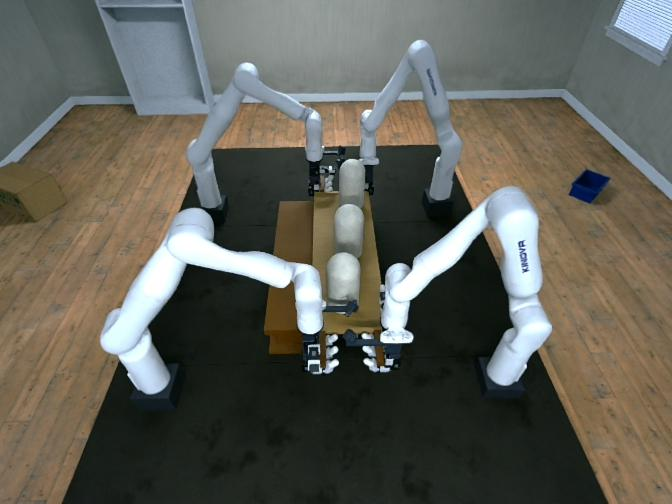

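Emit:
move(arm1={"joints":{"joint1_rad":-0.0310,"joint2_rad":0.5849,"joint4_rad":1.7085,"joint6_rad":0.8482,"joint7_rad":-0.0403},"min_time_s":3}, arm2={"joints":{"joint1_rad":-0.1284,"joint2_rad":0.5888,"joint4_rad":1.7545,"joint6_rad":0.7983,"joint7_rad":-0.1265},"min_time_s":3}, arm3={"joints":{"joint1_rad":-0.0519,"joint2_rad":0.5191,"joint4_rad":1.7940,"joint6_rad":0.8285,"joint7_rad":-0.0174},"min_time_s":3}, arm4={"joints":{"joint1_rad":-0.0474,"joint2_rad":0.5420,"joint4_rad":1.8775,"joint6_rad":0.7221,"joint7_rad":-0.1047},"min_time_s":3}, cameras=[])

Emit:
move(arm1={"joints":{"joint1_rad":-0.0342,"joint2_rad":0.4941,"joint4_rad":1.8870,"joint6_rad":0.7605,"joint7_rad":-0.0435},"min_time_s":3}, arm2={"joints":{"joint1_rad":-0.1428,"joint2_rad":0.5020,"joint4_rad":1.9310,"joint6_rad":0.7086,"joint7_rad":-0.1409},"min_time_s":3}, arm3={"joints":{"joint1_rad":-0.0516,"joint2_rad":0.6151,"joint4_rad":1.6102,"joint6_rad":0.9163,"joint7_rad":-0.0171},"min_time_s":3}, arm4={"joints":{"joint1_rad":-0.0376,"joint2_rad":0.6293,"joint4_rad":1.6961,"joint6_rad":0.8162,"joint7_rad":-0.0949},"min_time_s":3}, cameras=[])

Emit:
move(arm1={"joints":{"joint1_rad":-0.0382,"joint2_rad":0.4065,"joint4_rad":2.0538,"joint6_rad":0.6813,"joint7_rad":-0.0475},"min_time_s":3}, arm2={"joints":{"joint1_rad":-0.1609,"joint2_rad":0.4180,"joint4_rad":2.0966,"joint6_rad":0.6270,"joint7_rad":-0.1590},"min_time_s":3}, arm3={"joints":{"joint1_rad":-0.0515,"joint2_rad":0.7171,"joint4_rad":1.4071,"joint6_rad":1.0174,"joint7_rad":-0.0170},"min_time_s":3}, arm4={"joints":{"joint1_rad":-0.0298,"joint2_rad":0.7234,"joint4_rad":1.4987,"joint6_rad":0.9195,"joint7_rad":-0.0871},"min_time_s":3}, cameras=["cam_high","arm1_cam_wrist"])

Emit:
zoom_image(camera="cam_high", region=[220, 150, 420, 400])

Scene clock: 1127.00 s.
Joint torques (N m): arm1=[1.71 -22.27 -0.24 -5.67 -0.56 1.16 0.05] | arm2=[2.03 -18.85 0.77 -4.54 0.71 1.53 -0.34] | arm3=[3.21 -19.29 0.85 -6.39 0.63 1.21 -0.45] | arm4=[0.36 -18.35 0.11 -3.85 -0.33 1.77 -0.21]
Motor temperatures (°C): arm1=[29 40 27 26 35 34 37] | arm2=[26 38 23 27 30 33 29] | arm3=[33 30 25 25 30 33 38] | arm4=[26 31 26 24 30 38 39]
Flange force (N): arm1=[3.7 9.4 10.4] | arm2=[3.9 5.5 5.6] | arm3=[6.3 3.9 9.7] | arm4=[0.8 7.0 8.7]
move: arm1 done; arm2 done; arm3 done; arm4 done
Joint velocities: within noise
arm1.joint_positions: joint1_rad=-0.031 joint2_rad=+0.585 joint3_rad=+0.000 joint4_rad=+1.708 joint5_rad=+0.000 joint6_rad=+0.848 joint7_rad=-0.040 hand_index_mcp=+0.766 hand_index_abd=+0.000 hand_index_pip=-0.707 hand_index_dip=+0.049 hand_middle_mcp=+0.766 hand_middle_abd=+0.000 hand_middle_pip=-0.707 hand_middle_dip=+0.048 hand_ring_mcp=+0.768 hand_ring_abd=+0.000 hand_ring_pip=-0.708 hand_ring_dip=+0.049 hand_thumb_cmc=-0.569 hand_thumb_axl=+0.677 hand_thumb_mcp=+0.218 hand_thumb_ipl=-0.977 hand_current_limit=+0.750 hand_speed=-0.600
arm1.joint_status: all done
arm1.hand_state: goal,goal,blocked,goal,goal,goal,blocked,goal,goal,goal,blocked,goal,goal,goal,goal,goal
arm1.index_mcp_current_ma: 33
arm1.index_abd_current_ma: 0
arm1.index_pip_current_ma: 88
arm1.index_dip_current_ma: 11
arm1.middle_mcp_current_ma: 33
arm1.middle_abd_current_ma: 0
arm1.middle_pip_current_ma: 88
arm1.middle_dip_current_ma: 9
arm1.ring_mcp_current_ma: 40
arm1.ring_abd_current_ma: 0
arm1.ring_pip_current_ma: 85
arm1.ring_dip_current_ma: 12
arm1.thumb_cmc_current_ma: 1
arm1.thumb_axl_current_ma: -1
arm1.thumb_mcp_current_ma: -18
arm1.thumb_ipl_current_ma: 7
arm1.hand_goal_index_mcp: 0.754
arm1.hand_goal_index_abd: 0.000
arm1.hand_goal_index_pip: -0.736
arm1.hand_goal_index_dip: 0.044
arm1.hand_goal_middle_mcp: 0.754
arm1.hand_goal_middle_abd: 0.000
arm1.hand_goal_middle_pip: -0.736
arm1.hand_goal_middle_dip: 0.044
arm1.hand_goal_ring_mcp: 0.754
arm1.hand_goal_ring_abd: 0.000
arm1.hand_goal_ring_pip: -0.736
arm1.hand_goal_ring_dip: 0.044
arm1.hand_goal_thumb_cmc: -0.570
arm1.hand_goal_thumb_axl: 0.678
arm1.hand_goal_thumb_mcp: 0.224
arm1.hand_goal_thumb_ipl: -0.980
arm1.hand: x=+0.4430 y=+0.0149 z=+0.9160 quat_wxyz=(-0.003, +1.000, -0.008, +0.002) (m; scene frame)
arm2.joint_positions: joint1_rad=-0.128 joint2_rad=+0.589 joint3_rad=+0.000 joint4_rad=+1.755 joint5_rad=+0.000 joint6_rad=+0.798 joint7_rad=-0.127 hand_index_mcp=+0.756 hand_index_abd=+0.000 hand_index_pip=-0.715 hand_index_dip=+0.047 hand_middle_mcp=+0.756 hand_middle_abd=+0.000 hand_middle_pip=-0.714 hand_middle_dip=+0.048 hand_ring_mcp=+0.756 hand_ring_abd=+0.000 hand_ring_pip=-0.715 hand_ring_dip=+0.047 hand_thumb_cmc=+0.711 hand_thumb_axl=+0.677 hand_thumb_mcp=-0.002 hand_thumb_ipl=-0.897 hand_current_limit=+0.750 hand_speed=-0.600
arm2.joint_status: all done
arm2.hand_state: goal,goal,blocked,goal,goal,goal,blocked,goal,goal,goal,blocked,goal,goal,goal,goal,goal
arm2.index_mcp_current_ma: 1
arm2.index_abd_current_ma: 0
arm2.index_pip_current_ma: 32
arm2.index_dip_current_ma: 2
arm2.middle_mcp_current_ma: 1
arm2.middle_abd_current_ma: 0
arm2.middle_pip_current_ma: 33
arm2.middle_dip_current_ma: 3
arm2.ring_mcp_current_ma: 1
arm2.ring_abd_current_ma: 0
arm2.ring_pip_current_ma: 31
arm2.ring_dip_current_ma: 2
arm2.thumb_cmc_current_ma: -2
arm2.thumb_axl_current_ma: 0
arm2.thumb_mcp_current_ma: -1
arm2.thumb_ipl_current_ma: 3
arm2.hand_goal_index_mcp: 0.754
arm2.hand_goal_index_abd: 0.000
arm2.hand_goal_index_pip: -0.736
arm2.hand_goal_index_dip: 0.044
arm2.hand_goal_middle_mcp: 0.754
arm2.hand_goal_middle_abd: 0.000
arm2.hand_goal_middle_pip: -0.736
arm2.hand_goal_middle_dip: 0.044
arm2.hand_goal_ring_mcp: 0.754
arm2.hand_goal_ring_abd: 0.000
arm2.hand_goal_ring_pip: -0.736
arm2.hand_goal_ring_dip: 0.044
arm2.hand_goal_thumb_cmc: 0.714
arm2.hand_goal_thumb_axl: 0.678
arm2.hand_goal_thumb_mcp: 0.000
arm2.hand_goal_thumb_ipl: -0.900
arm2.hand: x=-0.4775 y=+0.0273 z=+0.9163 quat_wxyz=(-0.002, +1.000, -0.007, -0.003) (m; scene frame)
arm3.joint_positions: joint1_rad=-0.052 joint2_rad=+0.519 joint3_rad=+0.000 joint4_rad=+1.794 joint5_rad=+0.000 joint6_rad=+0.829 joint7_rad=-0.017 hand_index_mcp=+0.751 hand_index_abd=+0.000 hand_index_pip=-0.722 hand_index_dip=+0.048 hand_middle_mcp=+0.755 hand_middle_abd=+0.003 hand_middle_pip=-0.721 hand_middle_dip=+0.047 hand_ring_mcp=+0.763 hand_ring_abd=+0.000 hand_ring_pip=-0.717 hand_ring_dip=+0.047 hand_thumb_cmc=+0.712 hand_thumb_axl=+0.677 hand_thumb_mcp=+0.217 hand_thumb_ipl=+0.164 hand_current_limit=+0.750 hand_speed=-0.600
arm3.joint_status: all done
arm3.hand_state: goal,goal,goal,goal,goal,goal,goal,goal,goal,goal,goal,goal,goal,goal,goal,goal
arm3.index_mcp_current_ma: 0
arm3.index_abd_current_ma: 0
arm3.index_pip_current_ma: 4
arm3.index_dip_current_ma: 0
arm3.middle_mcp_current_ma: 0
arm3.middle_abd_current_ma: 0
arm3.middle_pip_current_ma: 4
arm3.middle_dip_current_ma: 0
arm3.ring_mcp_current_ma: 2
arm3.ring_abd_current_ma: 0
arm3.ring_pip_current_ma: 6
arm3.ring_dip_current_ma: 0
arm3.thumb_cmc_current_ma: 0
arm3.thumb_axl_current_ma: 0
arm3.thumb_mcp_current_ma: -3
arm3.thumb_ipl_current_ma: 0
arm3.hand_goal_index_mcp: 0.754
arm3.hand_goal_index_abd: 0.000
arm3.hand_goal_index_pip: -0.736
arm3.hand_goal_index_dip: 0.044
arm3.hand_goal_middle_mcp: 0.754
arm3.hand_goal_middle_abd: 0.000
arm3.hand_goal_middle_pip: -0.736
arm3.hand_goal_middle_dip: 0.044
arm3.hand_goal_ring_mcp: 0.754
arm3.hand_goal_ring_abd: 0.000
arm3.hand_goal_ring_pip: -0.736
arm3.hand_goal_ring_dip: 0.044
arm3.hand_goal_thumb_cmc: 0.714
arm3.hand_goal_thumb_axl: 0.678
arm3.hand_goal_thumb_mcp: 0.226
arm3.hand_goal_thumb_ipl: 0.168
arm3.hand: x=-0.4294 y=-0.0440 z=+0.9172 quat_wxyz=(-0.005, +0.008, +1.000, +0.004) (m; scene frame)
arm4.joint_positions: joint1_rad=-0.047 joint2_rad=+0.542 joint3_rad=+0.000 joint4_rad=+1.877 joint5_rad=+0.000 joint6_rad=+0.722 joint7_rad=-0.105 hand_index_mcp=+0.756 hand_index_abd=+0.000 hand_index_pip=-0.711 hand_index_dip=+0.048 hand_middle_mcp=+0.755 hand_middle_abd=+0.000 hand_middle_pip=-0.710 hand_middle_dip=+0.047 hand_ring_mcp=+0.755 hand_ring_abd=+0.000 hand_ring_pip=-0.713 hand_ring_dip=+0.048 hand_thumb_cmc=+0.713 hand_thumb_axl=+0.678 hand_thumb_mcp=-0.001 hand_thumb_ipl=-0.897 hand_current_limit=+0.750 hand_speed=-0.600
arm4.joint_status: all done
arm4.hand_state: goal,goal,blocked,goal,goal,goal,blocked,goal,goal,goal,blocked,goal,goal,goal,goal,goal
arm4.index_mcp_current_ma: 4
arm4.index_abd_current_ma: 0
arm4.index_pip_current_ma: 67
arm4.index_dip_current_ma: 8
arm4.middle_mcp_current_ma: 2
arm4.middle_abd_current_ma: 0
arm4.middle_pip_current_ma: 71
arm4.middle_dip_current_ma: 5
arm4.ring_mcp_current_ma: 2
arm4.ring_abd_current_ma: 0
arm4.ring_pip_current_ma: 62
arm4.ring_dip_current_ma: 7
arm4.thumb_cmc_current_ma: -2
arm4.thumb_axl_current_ma: -1
arm4.thumb_mcp_current_ma: -3
arm4.thumb_ipl_current_ma: 6
arm4.hand_goal_index_mcp: 0.754
arm4.hand_goal_index_abd: 0.000
arm4.hand_goal_index_pip: -0.736
arm4.hand_goal_index_dip: 0.044
arm4.hand_goal_middle_mcp: 0.754
arm4.hand_goal_middle_abd: 0.000
arm4.hand_goal_middle_pip: -0.736
arm4.hand_goal_middle_dip: 0.044
arm4.hand_goal_ring_mcp: 0.754
arm4.hand_goal_ring_abd: 0.000
arm4.hand_goal_ring_pip: -0.736
arm4.hand_goal_ring_dip: 0.044
arm4.hand_goal_thumb_cmc: 0.714
arm4.hand_goal_thumb_axl: 0.678
arm4.hand_goal_thumb_mcp: 0.000
arm4.hand_goal_thumb_ipl: -0.900
arm4.hand: x=+0.4919 y=-0.0615 z=+0.9160 quat_wxyz=(-0.001, +0.008, +1.000, -0.002) (m; scene frame)
pictures: none
No camera images: "cameras" was empty.

Scene clock: 1130.30 s.
Joint torques (N m): arm1=[1.7 -19.81 -0.34 -4.7 -0.6 1.34 0.09] | arm2=[1.69 -16.23 0.42 -3.57 0.57 1.5 -0.32] | arm3=[3.73 -22.27 1.4 -7.38 0.89 1.16 -0.45] | arm4=[-0.16 -20.28 -0.41 -4.31 -0.52 1.95 -0.19]
Motor temperatures (°C): arm1=[29 40 27 26 35 34 37] | arm2=[26 38 23 26 30 33 29] | arm3=[33 30 25 25 30 33 38] | arm4=[26 31 26 24 30 38 39]
Flange force (N): arm1=[4.2 9.6 11.1] | arm2=[3.6 5.6 4.7] | arm3=[6.9 3.8 10.6] | arm4=[-0.3 7.5 7.9]
move: arm1 done; arm2 done; arm3 done; arm4 done
Joint velocities: within noise
arm1.joint_positions: joint1_rad=-0.034 joint2_rad=+0.494 joint3_rad=+0.000 joint4_rad=+1.887 joint5_rad=+0.000 joint6_rad=+0.760 joint7_rad=-0.044 hand_index_mcp=+0.767 hand_index_abd=+0.000 hand_index_pip=-0.705 hand_index_dip=+0.049 hand_middle_mcp=+0.767 hand_middle_abd=+0.000 hand_middle_pip=-0.705 hand_middle_dip=+0.048 hand_ring_mcp=+0.769 hand_ring_abd=+0.000 hand_ring_pip=-0.706 hand_ring_dip=+0.049 hand_thumb_cmc=-0.569 hand_thumb_axl=+0.677 hand_thumb_mcp=+0.218 hand_thumb_ipl=-0.977 hand_current_limit=+0.750 hand_speed=-0.600
arm1.joint_status: all done
arm1.hand_state: goal,goal,blocked,goal,goal,goal,blocked,goal,goal,goal,blocked,goal,goal,goal,goal,goal
arm1.index_mcp_current_ma: 37
arm1.index_abd_current_ma: 0
arm1.index_pip_current_ma: 96
arm1.index_dip_current_ma: 11
arm1.middle_mcp_current_ma: 36
arm1.middle_abd_current_ma: 0
arm1.middle_pip_current_ma: 94
arm1.middle_dip_current_ma: 9
arm1.ring_mcp_current_ma: 42
arm1.ring_abd_current_ma: 0
arm1.ring_pip_current_ma: 90
arm1.ring_dip_current_ma: 12
arm1.thumb_cmc_current_ma: 2
arm1.thumb_axl_current_ma: -1
arm1.thumb_mcp_current_ma: -18
arm1.thumb_ipl_current_ma: 7
arm1.hand_goal_index_mcp: 0.754
arm1.hand_goal_index_abd: 0.000
arm1.hand_goal_index_pip: -0.736
arm1.hand_goal_index_dip: 0.044
arm1.hand_goal_middle_mcp: 0.754
arm1.hand_goal_middle_abd: 0.000
arm1.hand_goal_middle_pip: -0.736
arm1.hand_goal_middle_dip: 0.044
arm1.hand_goal_ring_mcp: 0.754
arm1.hand_goal_ring_abd: 0.000
arm1.hand_goal_ring_pip: -0.736
arm1.hand_goal_ring_dip: 0.044
arm1.hand_goal_thumb_cmc: -0.570
arm1.hand_goal_thumb_axl: 0.678
arm1.hand_goal_thumb_mcp: 0.224
arm1.hand_goal_thumb_ipl: -0.980
arm1.hand: x=+0.4431 y=+0.0667 z=+0.9160 quat_wxyz=(-0.003, +1.000, -0.008, +0.002) (m; scene frame)
arm2.joint_positions: joint1_rad=-0.143 joint2_rad=+0.502 joint3_rad=+0.000 joint4_rad=+1.931 joint5_rad=+0.000 joint6_rad=+0.709 joint7_rad=-0.141 hand_index_mcp=+0.755 hand_index_abd=+0.000 hand_index_pip=-0.715 hand_index_dip=+0.047 hand_middle_mcp=+0.755 hand_middle_abd=+0.000 hand_middle_pip=-0.714 hand_middle_dip=+0.048 hand_ring_mcp=+0.755 hand_ring_abd=+0.000 hand_ring_pip=-0.715 hand_ring_dip=+0.047 hand_thumb_cmc=+0.711 hand_thumb_axl=+0.677 hand_thumb_mcp=-0.002 hand_thumb_ipl=-0.897 hand_current_limit=+0.750 hand_speed=-0.600
arm2.joint_status: all done
arm2.hand_state: goal,goal,blocked,goal,goal,goal,blocked,goal,goal,goal,blocked,goal,goal,goal,goal,goal
arm2.index_mcp_current_ma: 1
arm2.index_abd_current_ma: 0
arm2.index_pip_current_ma: 32
arm2.index_dip_current_ma: 2
arm2.middle_mcp_current_ma: 1
arm2.middle_abd_current_ma: 0
arm2.middle_pip_current_ma: 33
arm2.middle_dip_current_ma: 3
arm2.ring_mcp_current_ma: 1
arm2.ring_abd_current_ma: 0
arm2.ring_pip_current_ma: 31
arm2.ring_dip_current_ma: 2
arm2.thumb_cmc_current_ma: -2
arm2.thumb_axl_current_ma: 0
arm2.thumb_mcp_current_ma: -1
arm2.thumb_ipl_current_ma: 3
arm2.hand_goal_index_mcp: 0.754
arm2.hand_goal_index_abd: 0.000
arm2.hand_goal_index_pip: -0.736
arm2.hand_goal_index_dip: 0.044
arm2.hand_goal_middle_mcp: 0.754
arm2.hand_goal_middle_abd: 0.000
arm2.hand_goal_middle_pip: -0.736
arm2.hand_goal_middle_dip: 0.044
arm2.hand_goal_ring_mcp: 0.754
arm2.hand_goal_ring_abd: 0.000
arm2.hand_goal_ring_pip: -0.736
arm2.hand_goal_ring_dip: 0.044
arm2.hand_goal_thumb_cmc: 0.714
arm2.hand_goal_thumb_axl: 0.678
arm2.hand_goal_thumb_mcp: 0.000
arm2.hand_goal_thumb_ipl: -0.900
arm2.hand: x=-0.4775 y=+0.0791 z=+0.9162 quat_wxyz=(-0.002, +1.000, -0.007, -0.003) (m; scene frame)
arm3.joint_positions: joint1_rad=-0.052 joint2_rad=+0.615 joint3_rad=+0.000 joint4_rad=+1.610 joint5_rad=+0.000 joint6_rad=+0.916 joint7_rad=-0.017 hand_index_mcp=+0.751 hand_index_abd=+0.000 hand_index_pip=-0.721 hand_index_dip=+0.048 hand_middle_mcp=+0.756 hand_middle_abd=+0.003 hand_middle_pip=-0.721 hand_middle_dip=+0.047 hand_ring_mcp=+0.764 hand_ring_abd=+0.000 hand_ring_pip=-0.717 hand_ring_dip=+0.047 hand_thumb_cmc=+0.712 hand_thumb_axl=+0.677 hand_thumb_mcp=+0.217 hand_thumb_ipl=+0.164 hand_current_limit=+0.750 hand_speed=-0.600
arm3.joint_status: all done
arm3.hand_state: goal,goal,goal,goal,goal,goal,goal,goal,goal,goal,goal,goal,goal,goal,goal,goal
arm3.index_mcp_current_ma: 0
arm3.index_abd_current_ma: 0
arm3.index_pip_current_ma: 4
arm3.index_dip_current_ma: 0
arm3.middle_mcp_current_ma: 0
arm3.middle_abd_current_ma: 0
arm3.middle_pip_current_ma: 4
arm3.middle_dip_current_ma: 0
arm3.ring_mcp_current_ma: 2
arm3.ring_abd_current_ma: 0
arm3.ring_pip_current_ma: 6
arm3.ring_dip_current_ma: 0
arm3.thumb_cmc_current_ma: 0
arm3.thumb_axl_current_ma: 0
arm3.thumb_mcp_current_ma: -3
arm3.thumb_ipl_current_ma: 0
arm3.hand_goal_index_mcp: 0.754
arm3.hand_goal_index_abd: 0.000
arm3.hand_goal_index_pip: -0.736
arm3.hand_goal_index_dip: 0.044
arm3.hand_goal_middle_mcp: 0.754
arm3.hand_goal_middle_abd: 0.000
arm3.hand_goal_middle_pip: -0.736
arm3.hand_goal_middle_dip: 0.044
arm3.hand_goal_ring_mcp: 0.754
arm3.hand_goal_ring_abd: 0.000
arm3.hand_goal_ring_pip: -0.736
arm3.hand_goal_ring_dip: 0.044
arm3.hand_goal_thumb_cmc: 0.714
arm3.hand_goal_thumb_axl: 0.678
arm3.hand_goal_thumb_mcp: 0.226
arm3.hand_goal_thumb_ipl: 0.168
arm3.hand: x=-0.4294 y=+0.0078 z=+0.9171 quat_wxyz=(-0.005, +0.008, +1.000, +0.004) (m; scene frame)
arm4.joint_positions: joint1_rad=-0.038 joint2_rad=+0.629 joint3_rad=+0.000 joint4_rad=+1.696 joint5_rad=+0.000 joint6_rad=+0.816 joint7_rad=-0.095 hand_index_mcp=+0.754 hand_index_abd=+0.000 hand_index_pip=-0.711 hand_index_dip=+0.049 hand_middle_mcp=+0.753 hand_middle_abd=+0.000 hand_middle_pip=-0.710 hand_middle_dip=+0.047 hand_ring_mcp=+0.753 hand_ring_abd=+0.000 hand_ring_pip=-0.713 hand_ring_dip=+0.048 hand_thumb_cmc=+0.713 hand_thumb_axl=+0.678 hand_thumb_mcp=-0.001 hand_thumb_ipl=-0.897 hand_current_limit=+0.750 hand_speed=-0.600
arm4.joint_status: all done
arm4.hand_state: goal,goal,blocked,goal,goal,goal,blocked,goal,goal,goal,blocked,goal,goal,goal,goal,goal
arm4.index_mcp_current_ma: 0
arm4.index_abd_current_ma: 0
arm4.index_pip_current_ma: 67
arm4.index_dip_current_ma: 10
arm4.middle_mcp_current_ma: -2
arm4.middle_abd_current_ma: 0
arm4.middle_pip_current_ma: 71
arm4.middle_dip_current_ma: 5
arm4.ring_mcp_current_ma: -2
arm4.ring_abd_current_ma: 0
arm4.ring_pip_current_ma: 62
arm4.ring_dip_current_ma: 7
arm4.thumb_cmc_current_ma: -2
arm4.thumb_axl_current_ma: -1
arm4.thumb_mcp_current_ma: -3
arm4.thumb_ipl_current_ma: 6
arm4.hand_goal_index_mcp: 0.754
arm4.hand_goal_index_abd: 0.000
arm4.hand_goal_index_pip: -0.736
arm4.hand_goal_index_dip: 0.044
arm4.hand_goal_middle_mcp: 0.754
arm4.hand_goal_middle_abd: 0.000
arm4.hand_goal_middle_pip: -0.736
arm4.hand_goal_middle_dip: 0.044
arm4.hand_goal_ring_mcp: 0.754
arm4.hand_goal_ring_abd: 0.000
arm4.hand_goal_ring_pip: -0.736
arm4.hand_goal_ring_dip: 0.044
arm4.hand_goal_thumb_cmc: 0.714
arm4.hand_goal_thumb_axl: 0.678
arm4.hand_goal_thumb_mcp: 0.000
arm4.hand_goal_thumb_ipl: -0.900
arm4.hand: x=+0.4920 y=-0.0098 z=+0.9161 quat_wxyz=(-0.001, +0.008, +1.000, -0.002) (m; scene frame)
pictures: none
No camera images: "cameras" was empty.

Scene clock: 1133.60 s.
Joint torques (N m): arm1=[1.56 -17.4 -0.48 -3.83 -0.62 1.51 0.1] | arm2=[1.36 -13.62 -0.03 -2.67 0.42 1.49 -0.3] | arm3=[3.86 -25.35 1.48 -8.4 0.94 1.17 -0.47] | arm4=[-0.47 -22.07 -0.65 -4.73 -0.66 2.08 -0.19]
Motor temperatures (°C): arm1=[29 40 27 26 35 34 37] | arm2=[26 38 23 26 30 33 29] | arm3=[33 30 25 25 30 33 38] | arm4=[26 31 26 24 30 38 39]
Flange force (N): arm1=[4.3 9.7 12.1] | arm2=[3.2 5.6 3.7] | arm3=[6.5 3.8 11.5] | arm4=[-0.8 8.1 6.9]
move: arm1 done; arm2 done; arm3 done; arm4 done
Joint velocities: within noise
arm1.joint_positions: joint1_rad=-0.038 joint2_rad=+0.406 joint3_rad=+0.000 joint4_rad=+2.054 joint5_rad=+0.000 joint6_rad=+0.681 joint7_rad=-0.047 hand_index_mcp=+0.768 hand_index_abd=+0.000 hand_index_pip=-0.703 hand_index_dip=+0.049 hand_middle_mcp=+0.768 hand_middle_abd=+0.000 hand_middle_pip=-0.704 hand_middle_dip=+0.048 hand_ring_mcp=+0.770 hand_ring_abd=+0.000 hand_ring_pip=-0.705 hand_ring_dip=+0.049 hand_thumb_cmc=-0.569 hand_thumb_axl=+0.677 hand_thumb_mcp=+0.218 hand_thumb_ipl=-0.977 hand_current_limit=+0.750 hand_speed=-0.600
arm1.joint_status: all done
arm1.hand_state: goal,goal,blocked,goal,goal,goal,blocked,goal,goal,goal,blocked,goal,goal,goal,goal,goal
arm1.index_mcp_current_ma: 40
arm1.index_abd_current_ma: 0
arm1.index_pip_current_ma: 103
arm1.index_dip_current_ma: 11
arm1.middle_mcp_current_ma: 39
arm1.middle_abd_current_ma: 0
arm1.middle_pip_current_ma: 100
arm1.middle_dip_current_ma: 9
arm1.ring_mcp_current_ma: 47
arm1.ring_abd_current_ma: 0
arm1.ring_pip_current_ma: 94
arm1.ring_dip_current_ma: 12
arm1.thumb_cmc_current_ma: 1
arm1.thumb_axl_current_ma: -1
arm1.thumb_mcp_current_ma: -18
arm1.thumb_ipl_current_ma: 7
arm1.hand_goal_index_mcp: 0.754
arm1.hand_goal_index_abd: 0.000
arm1.hand_goal_index_pip: -0.736
arm1.hand_goal_index_dip: 0.044
arm1.hand_goal_middle_mcp: 0.754
arm1.hand_goal_middle_abd: 0.000
arm1.hand_goal_middle_pip: -0.736
arm1.hand_goal_middle_dip: 0.044
arm1.hand_goal_ring_mcp: 0.754
arm1.hand_goal_ring_abd: 0.000
arm1.hand_goal_ring_pip: -0.736
arm1.hand_goal_ring_dip: 0.044
arm1.hand_goal_thumb_cmc: -0.570
arm1.hand_goal_thumb_axl: 0.678
arm1.hand_goal_thumb_mcp: 0.224
arm1.hand_goal_thumb_ipl: -0.980
arm1.hand: x=+0.4431 y=+0.1185 z=+0.9159 quat_wxyz=(-0.003, +1.000, -0.008, +0.002) (m; scene frame)
arm2.joint_positions: joint1_rad=-0.161 joint2_rad=+0.418 joint3_rad=+0.000 joint4_rad=+2.097 joint5_rad=+0.000 joint6_rad=+0.627 joint7_rad=-0.159 hand_index_mcp=+0.754 hand_index_abd=+0.000 hand_index_pip=-0.715 hand_index_dip=+0.047 hand_middle_mcp=+0.754 hand_middle_abd=+0.000 hand_middle_pip=-0.714 hand_middle_dip=+0.048 hand_ring_mcp=+0.754 hand_ring_abd=+0.000 hand_ring_pip=-0.715 hand_ring_dip=+0.047 hand_thumb_cmc=+0.711 hand_thumb_axl=+0.677 hand_thumb_mcp=-0.002 hand_thumb_ipl=-0.897 hand_current_limit=+0.750 hand_speed=-0.600
arm2.joint_status: all done
arm2.hand_state: goal,goal,blocked,goal,goal,goal,blocked,goal,goal,goal,blocked,goal,goal,goal,goal,goal
arm2.index_mcp_current_ma: 0
arm2.index_abd_current_ma: 0
arm2.index_pip_current_ma: 32
arm2.index_dip_current_ma: 2
arm2.middle_mcp_current_ma: 0
arm2.middle_abd_current_ma: 0
arm2.middle_pip_current_ma: 33
arm2.middle_dip_current_ma: 3
arm2.ring_mcp_current_ma: 0
arm2.ring_abd_current_ma: 0
arm2.ring_pip_current_ma: 31
arm2.ring_dip_current_ma: 2
arm2.thumb_cmc_current_ma: -2
arm2.thumb_axl_current_ma: 0
arm2.thumb_mcp_current_ma: -1
arm2.thumb_ipl_current_ma: 3
arm2.hand_goal_index_mcp: 0.754
arm2.hand_goal_index_abd: 0.000
arm2.hand_goal_index_pip: -0.736
arm2.hand_goal_index_dip: 0.044
arm2.hand_goal_middle_mcp: 0.754
arm2.hand_goal_middle_abd: 0.000
arm2.hand_goal_middle_pip: -0.736
arm2.hand_goal_middle_dip: 0.044
arm2.hand_goal_ring_mcp: 0.754
arm2.hand_goal_ring_abd: 0.000
arm2.hand_goal_ring_pip: -0.736
arm2.hand_goal_ring_dip: 0.044
arm2.hand_goal_thumb_cmc: 0.714
arm2.hand_goal_thumb_axl: 0.678
arm2.hand_goal_thumb_mcp: 0.000
arm2.hand_goal_thumb_ipl: -0.900
arm2.hand: x=-0.4776 y=+0.1309 z=+0.9162 quat_wxyz=(-0.002, +1.000, -0.007, -0.003) (m; scene frame)
arm3.joint_positions: joint1_rad=-0.052 joint2_rad=+0.717 joint3_rad=+0.000 joint4_rad=+1.407 joint5_rad=+0.000 joint6_rad=+1.017 joint7_rad=-0.017 hand_index_mcp=+0.751 hand_index_abd=+0.000 hand_index_pip=-0.721 hand_index_dip=+0.048 hand_middle_mcp=+0.756 hand_middle_abd=+0.003 hand_middle_pip=-0.720 hand_middle_dip=+0.047 hand_ring_mcp=+0.764 hand_ring_abd=+0.000 hand_ring_pip=-0.717 hand_ring_dip=+0.047 hand_thumb_cmc=+0.712 hand_thumb_axl=+0.677 hand_thumb_mcp=+0.217 hand_thumb_ipl=+0.164 hand_current_limit=+0.750 hand_speed=-0.600
arm3.joint_status: all done
arm3.hand_state: goal,goal,goal,goal,goal,goal,goal,goal,goal,goal,goal,goal,goal,goal,goal,goal
arm3.index_mcp_current_ma: 0
arm3.index_abd_current_ma: 0
arm3.index_pip_current_ma: 4
arm3.index_dip_current_ma: 0
arm3.middle_mcp_current_ma: 0
arm3.middle_abd_current_ma: 0
arm3.middle_pip_current_ma: 4
arm3.middle_dip_current_ma: 0
arm3.ring_mcp_current_ma: 2
arm3.ring_abd_current_ma: 0
arm3.ring_pip_current_ma: 6
arm3.ring_dip_current_ma: 0
arm3.thumb_cmc_current_ma: 0
arm3.thumb_axl_current_ma: 0
arm3.thumb_mcp_current_ma: -3
arm3.thumb_ipl_current_ma: 0
arm3.hand_goal_index_mcp: 0.754
arm3.hand_goal_index_abd: 0.000
arm3.hand_goal_index_pip: -0.736
arm3.hand_goal_index_dip: 0.044
arm3.hand_goal_middle_mcp: 0.754
arm3.hand_goal_middle_abd: 0.000
arm3.hand_goal_middle_pip: -0.736
arm3.hand_goal_middle_dip: 0.044
arm3.hand_goal_ring_mcp: 0.754
arm3.hand_goal_ring_abd: 0.000
arm3.hand_goal_ring_pip: -0.736
arm3.hand_goal_ring_dip: 0.044
arm3.hand_goal_thumb_cmc: 0.714
arm3.hand_goal_thumb_axl: 0.678
arm3.hand_goal_thumb_mcp: 0.226
arm3.hand_goal_thumb_ipl: 0.168
arm3.hand: x=-0.4295 y=+0.0596 z=+0.9172 quat_wxyz=(-0.005, +0.008, +1.000, +0.004) (m; scene frame)
arm4.joint_positions: joint1_rad=-0.030 joint2_rad=+0.723 joint3_rad=+0.000 joint4_rad=+1.499 joint5_rad=+0.000 joint6_rad=+0.920 joint7_rad=-0.087 hand_index_mcp=+0.751 hand_index_abd=+0.000 hand_index_pip=-0.711 hand_index_dip=+0.050 hand_middle_mcp=+0.750 hand_middle_abd=+0.000 hand_middle_pip=-0.710 hand_middle_dip=+0.048 hand_ring_mcp=+0.750 hand_ring_abd=+0.000 hand_ring_pip=-0.713 hand_ring_dip=+0.048 hand_thumb_cmc=+0.713 hand_thumb_axl=+0.678 hand_thumb_mcp=-0.001 hand_thumb_ipl=-0.897 hand_current_limit=+0.750 hand_speed=-0.600
arm4.joint_status: all done
arm4.hand_state: goal,goal,blocked,goal,goal,goal,blocked,goal,goal,goal,blocked,goal,goal,goal,goal,goal
arm4.index_mcp_current_ma: -5
arm4.index_abd_current_ma: 0
arm4.index_pip_current_ma: 67
arm4.index_dip_current_ma: 12
arm4.middle_mcp_current_ma: -7
arm4.middle_abd_current_ma: 0
arm4.middle_pip_current_ma: 71
arm4.middle_dip_current_ma: 6
arm4.ring_mcp_current_ma: -7
arm4.ring_abd_current_ma: 0
arm4.ring_pip_current_ma: 62
arm4.ring_dip_current_ma: 7
arm4.thumb_cmc_current_ma: -2
arm4.thumb_axl_current_ma: -1
arm4.thumb_mcp_current_ma: -3
arm4.thumb_ipl_current_ma: 6
arm4.hand_goal_index_mcp: 0.754
arm4.hand_goal_index_abd: 0.000
arm4.hand_goal_index_pip: -0.736
arm4.hand_goal_index_dip: 0.044
arm4.hand_goal_middle_mcp: 0.754
arm4.hand_goal_middle_abd: 0.000
arm4.hand_goal_middle_pip: -0.736
arm4.hand_goal_middle_dip: 0.044
arm4.hand_goal_ring_mcp: 0.754
arm4.hand_goal_ring_abd: 0.000
arm4.hand_goal_ring_pip: -0.736
arm4.hand_goal_ring_dip: 0.044
arm4.hand_goal_thumb_cmc: 0.714
arm4.hand_goal_thumb_axl: 0.678
arm4.hand_goal_thumb_mcp: 0.000
arm4.hand_goal_thumb_ipl: -0.900
arm4.hand: x=+0.4920 y=+0.0420 z=+0.9159 quat_wxyz=(-0.001, +0.008, +1.000, -0.002) (m; scene frame)
pictures: arm1_cam_wrist, cam_high
camera_calibration:
arm1_cam_wrist: T_world_to_cam=[[-0.810822, -0.584672, 0.026967, 0.43928], [-0.378295, 0.558662, 0.738099, -0.622979], [-0.446611, 0.588265, -0.674153, 0.870789], [0, 0, 0, 1]] pos_world=[0.509412, 0.0926148, 1.03502]

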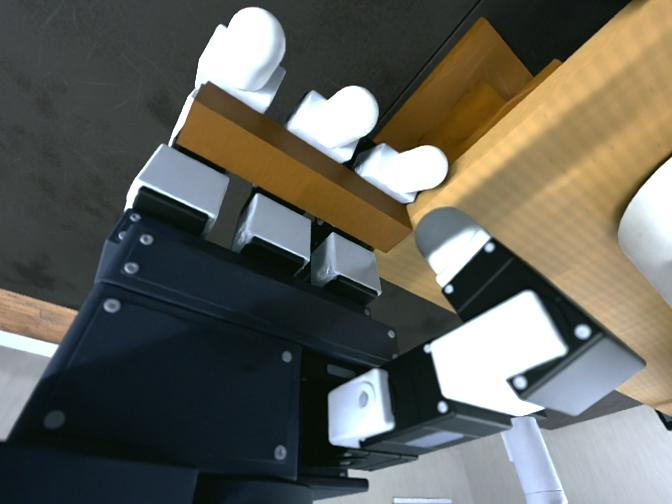

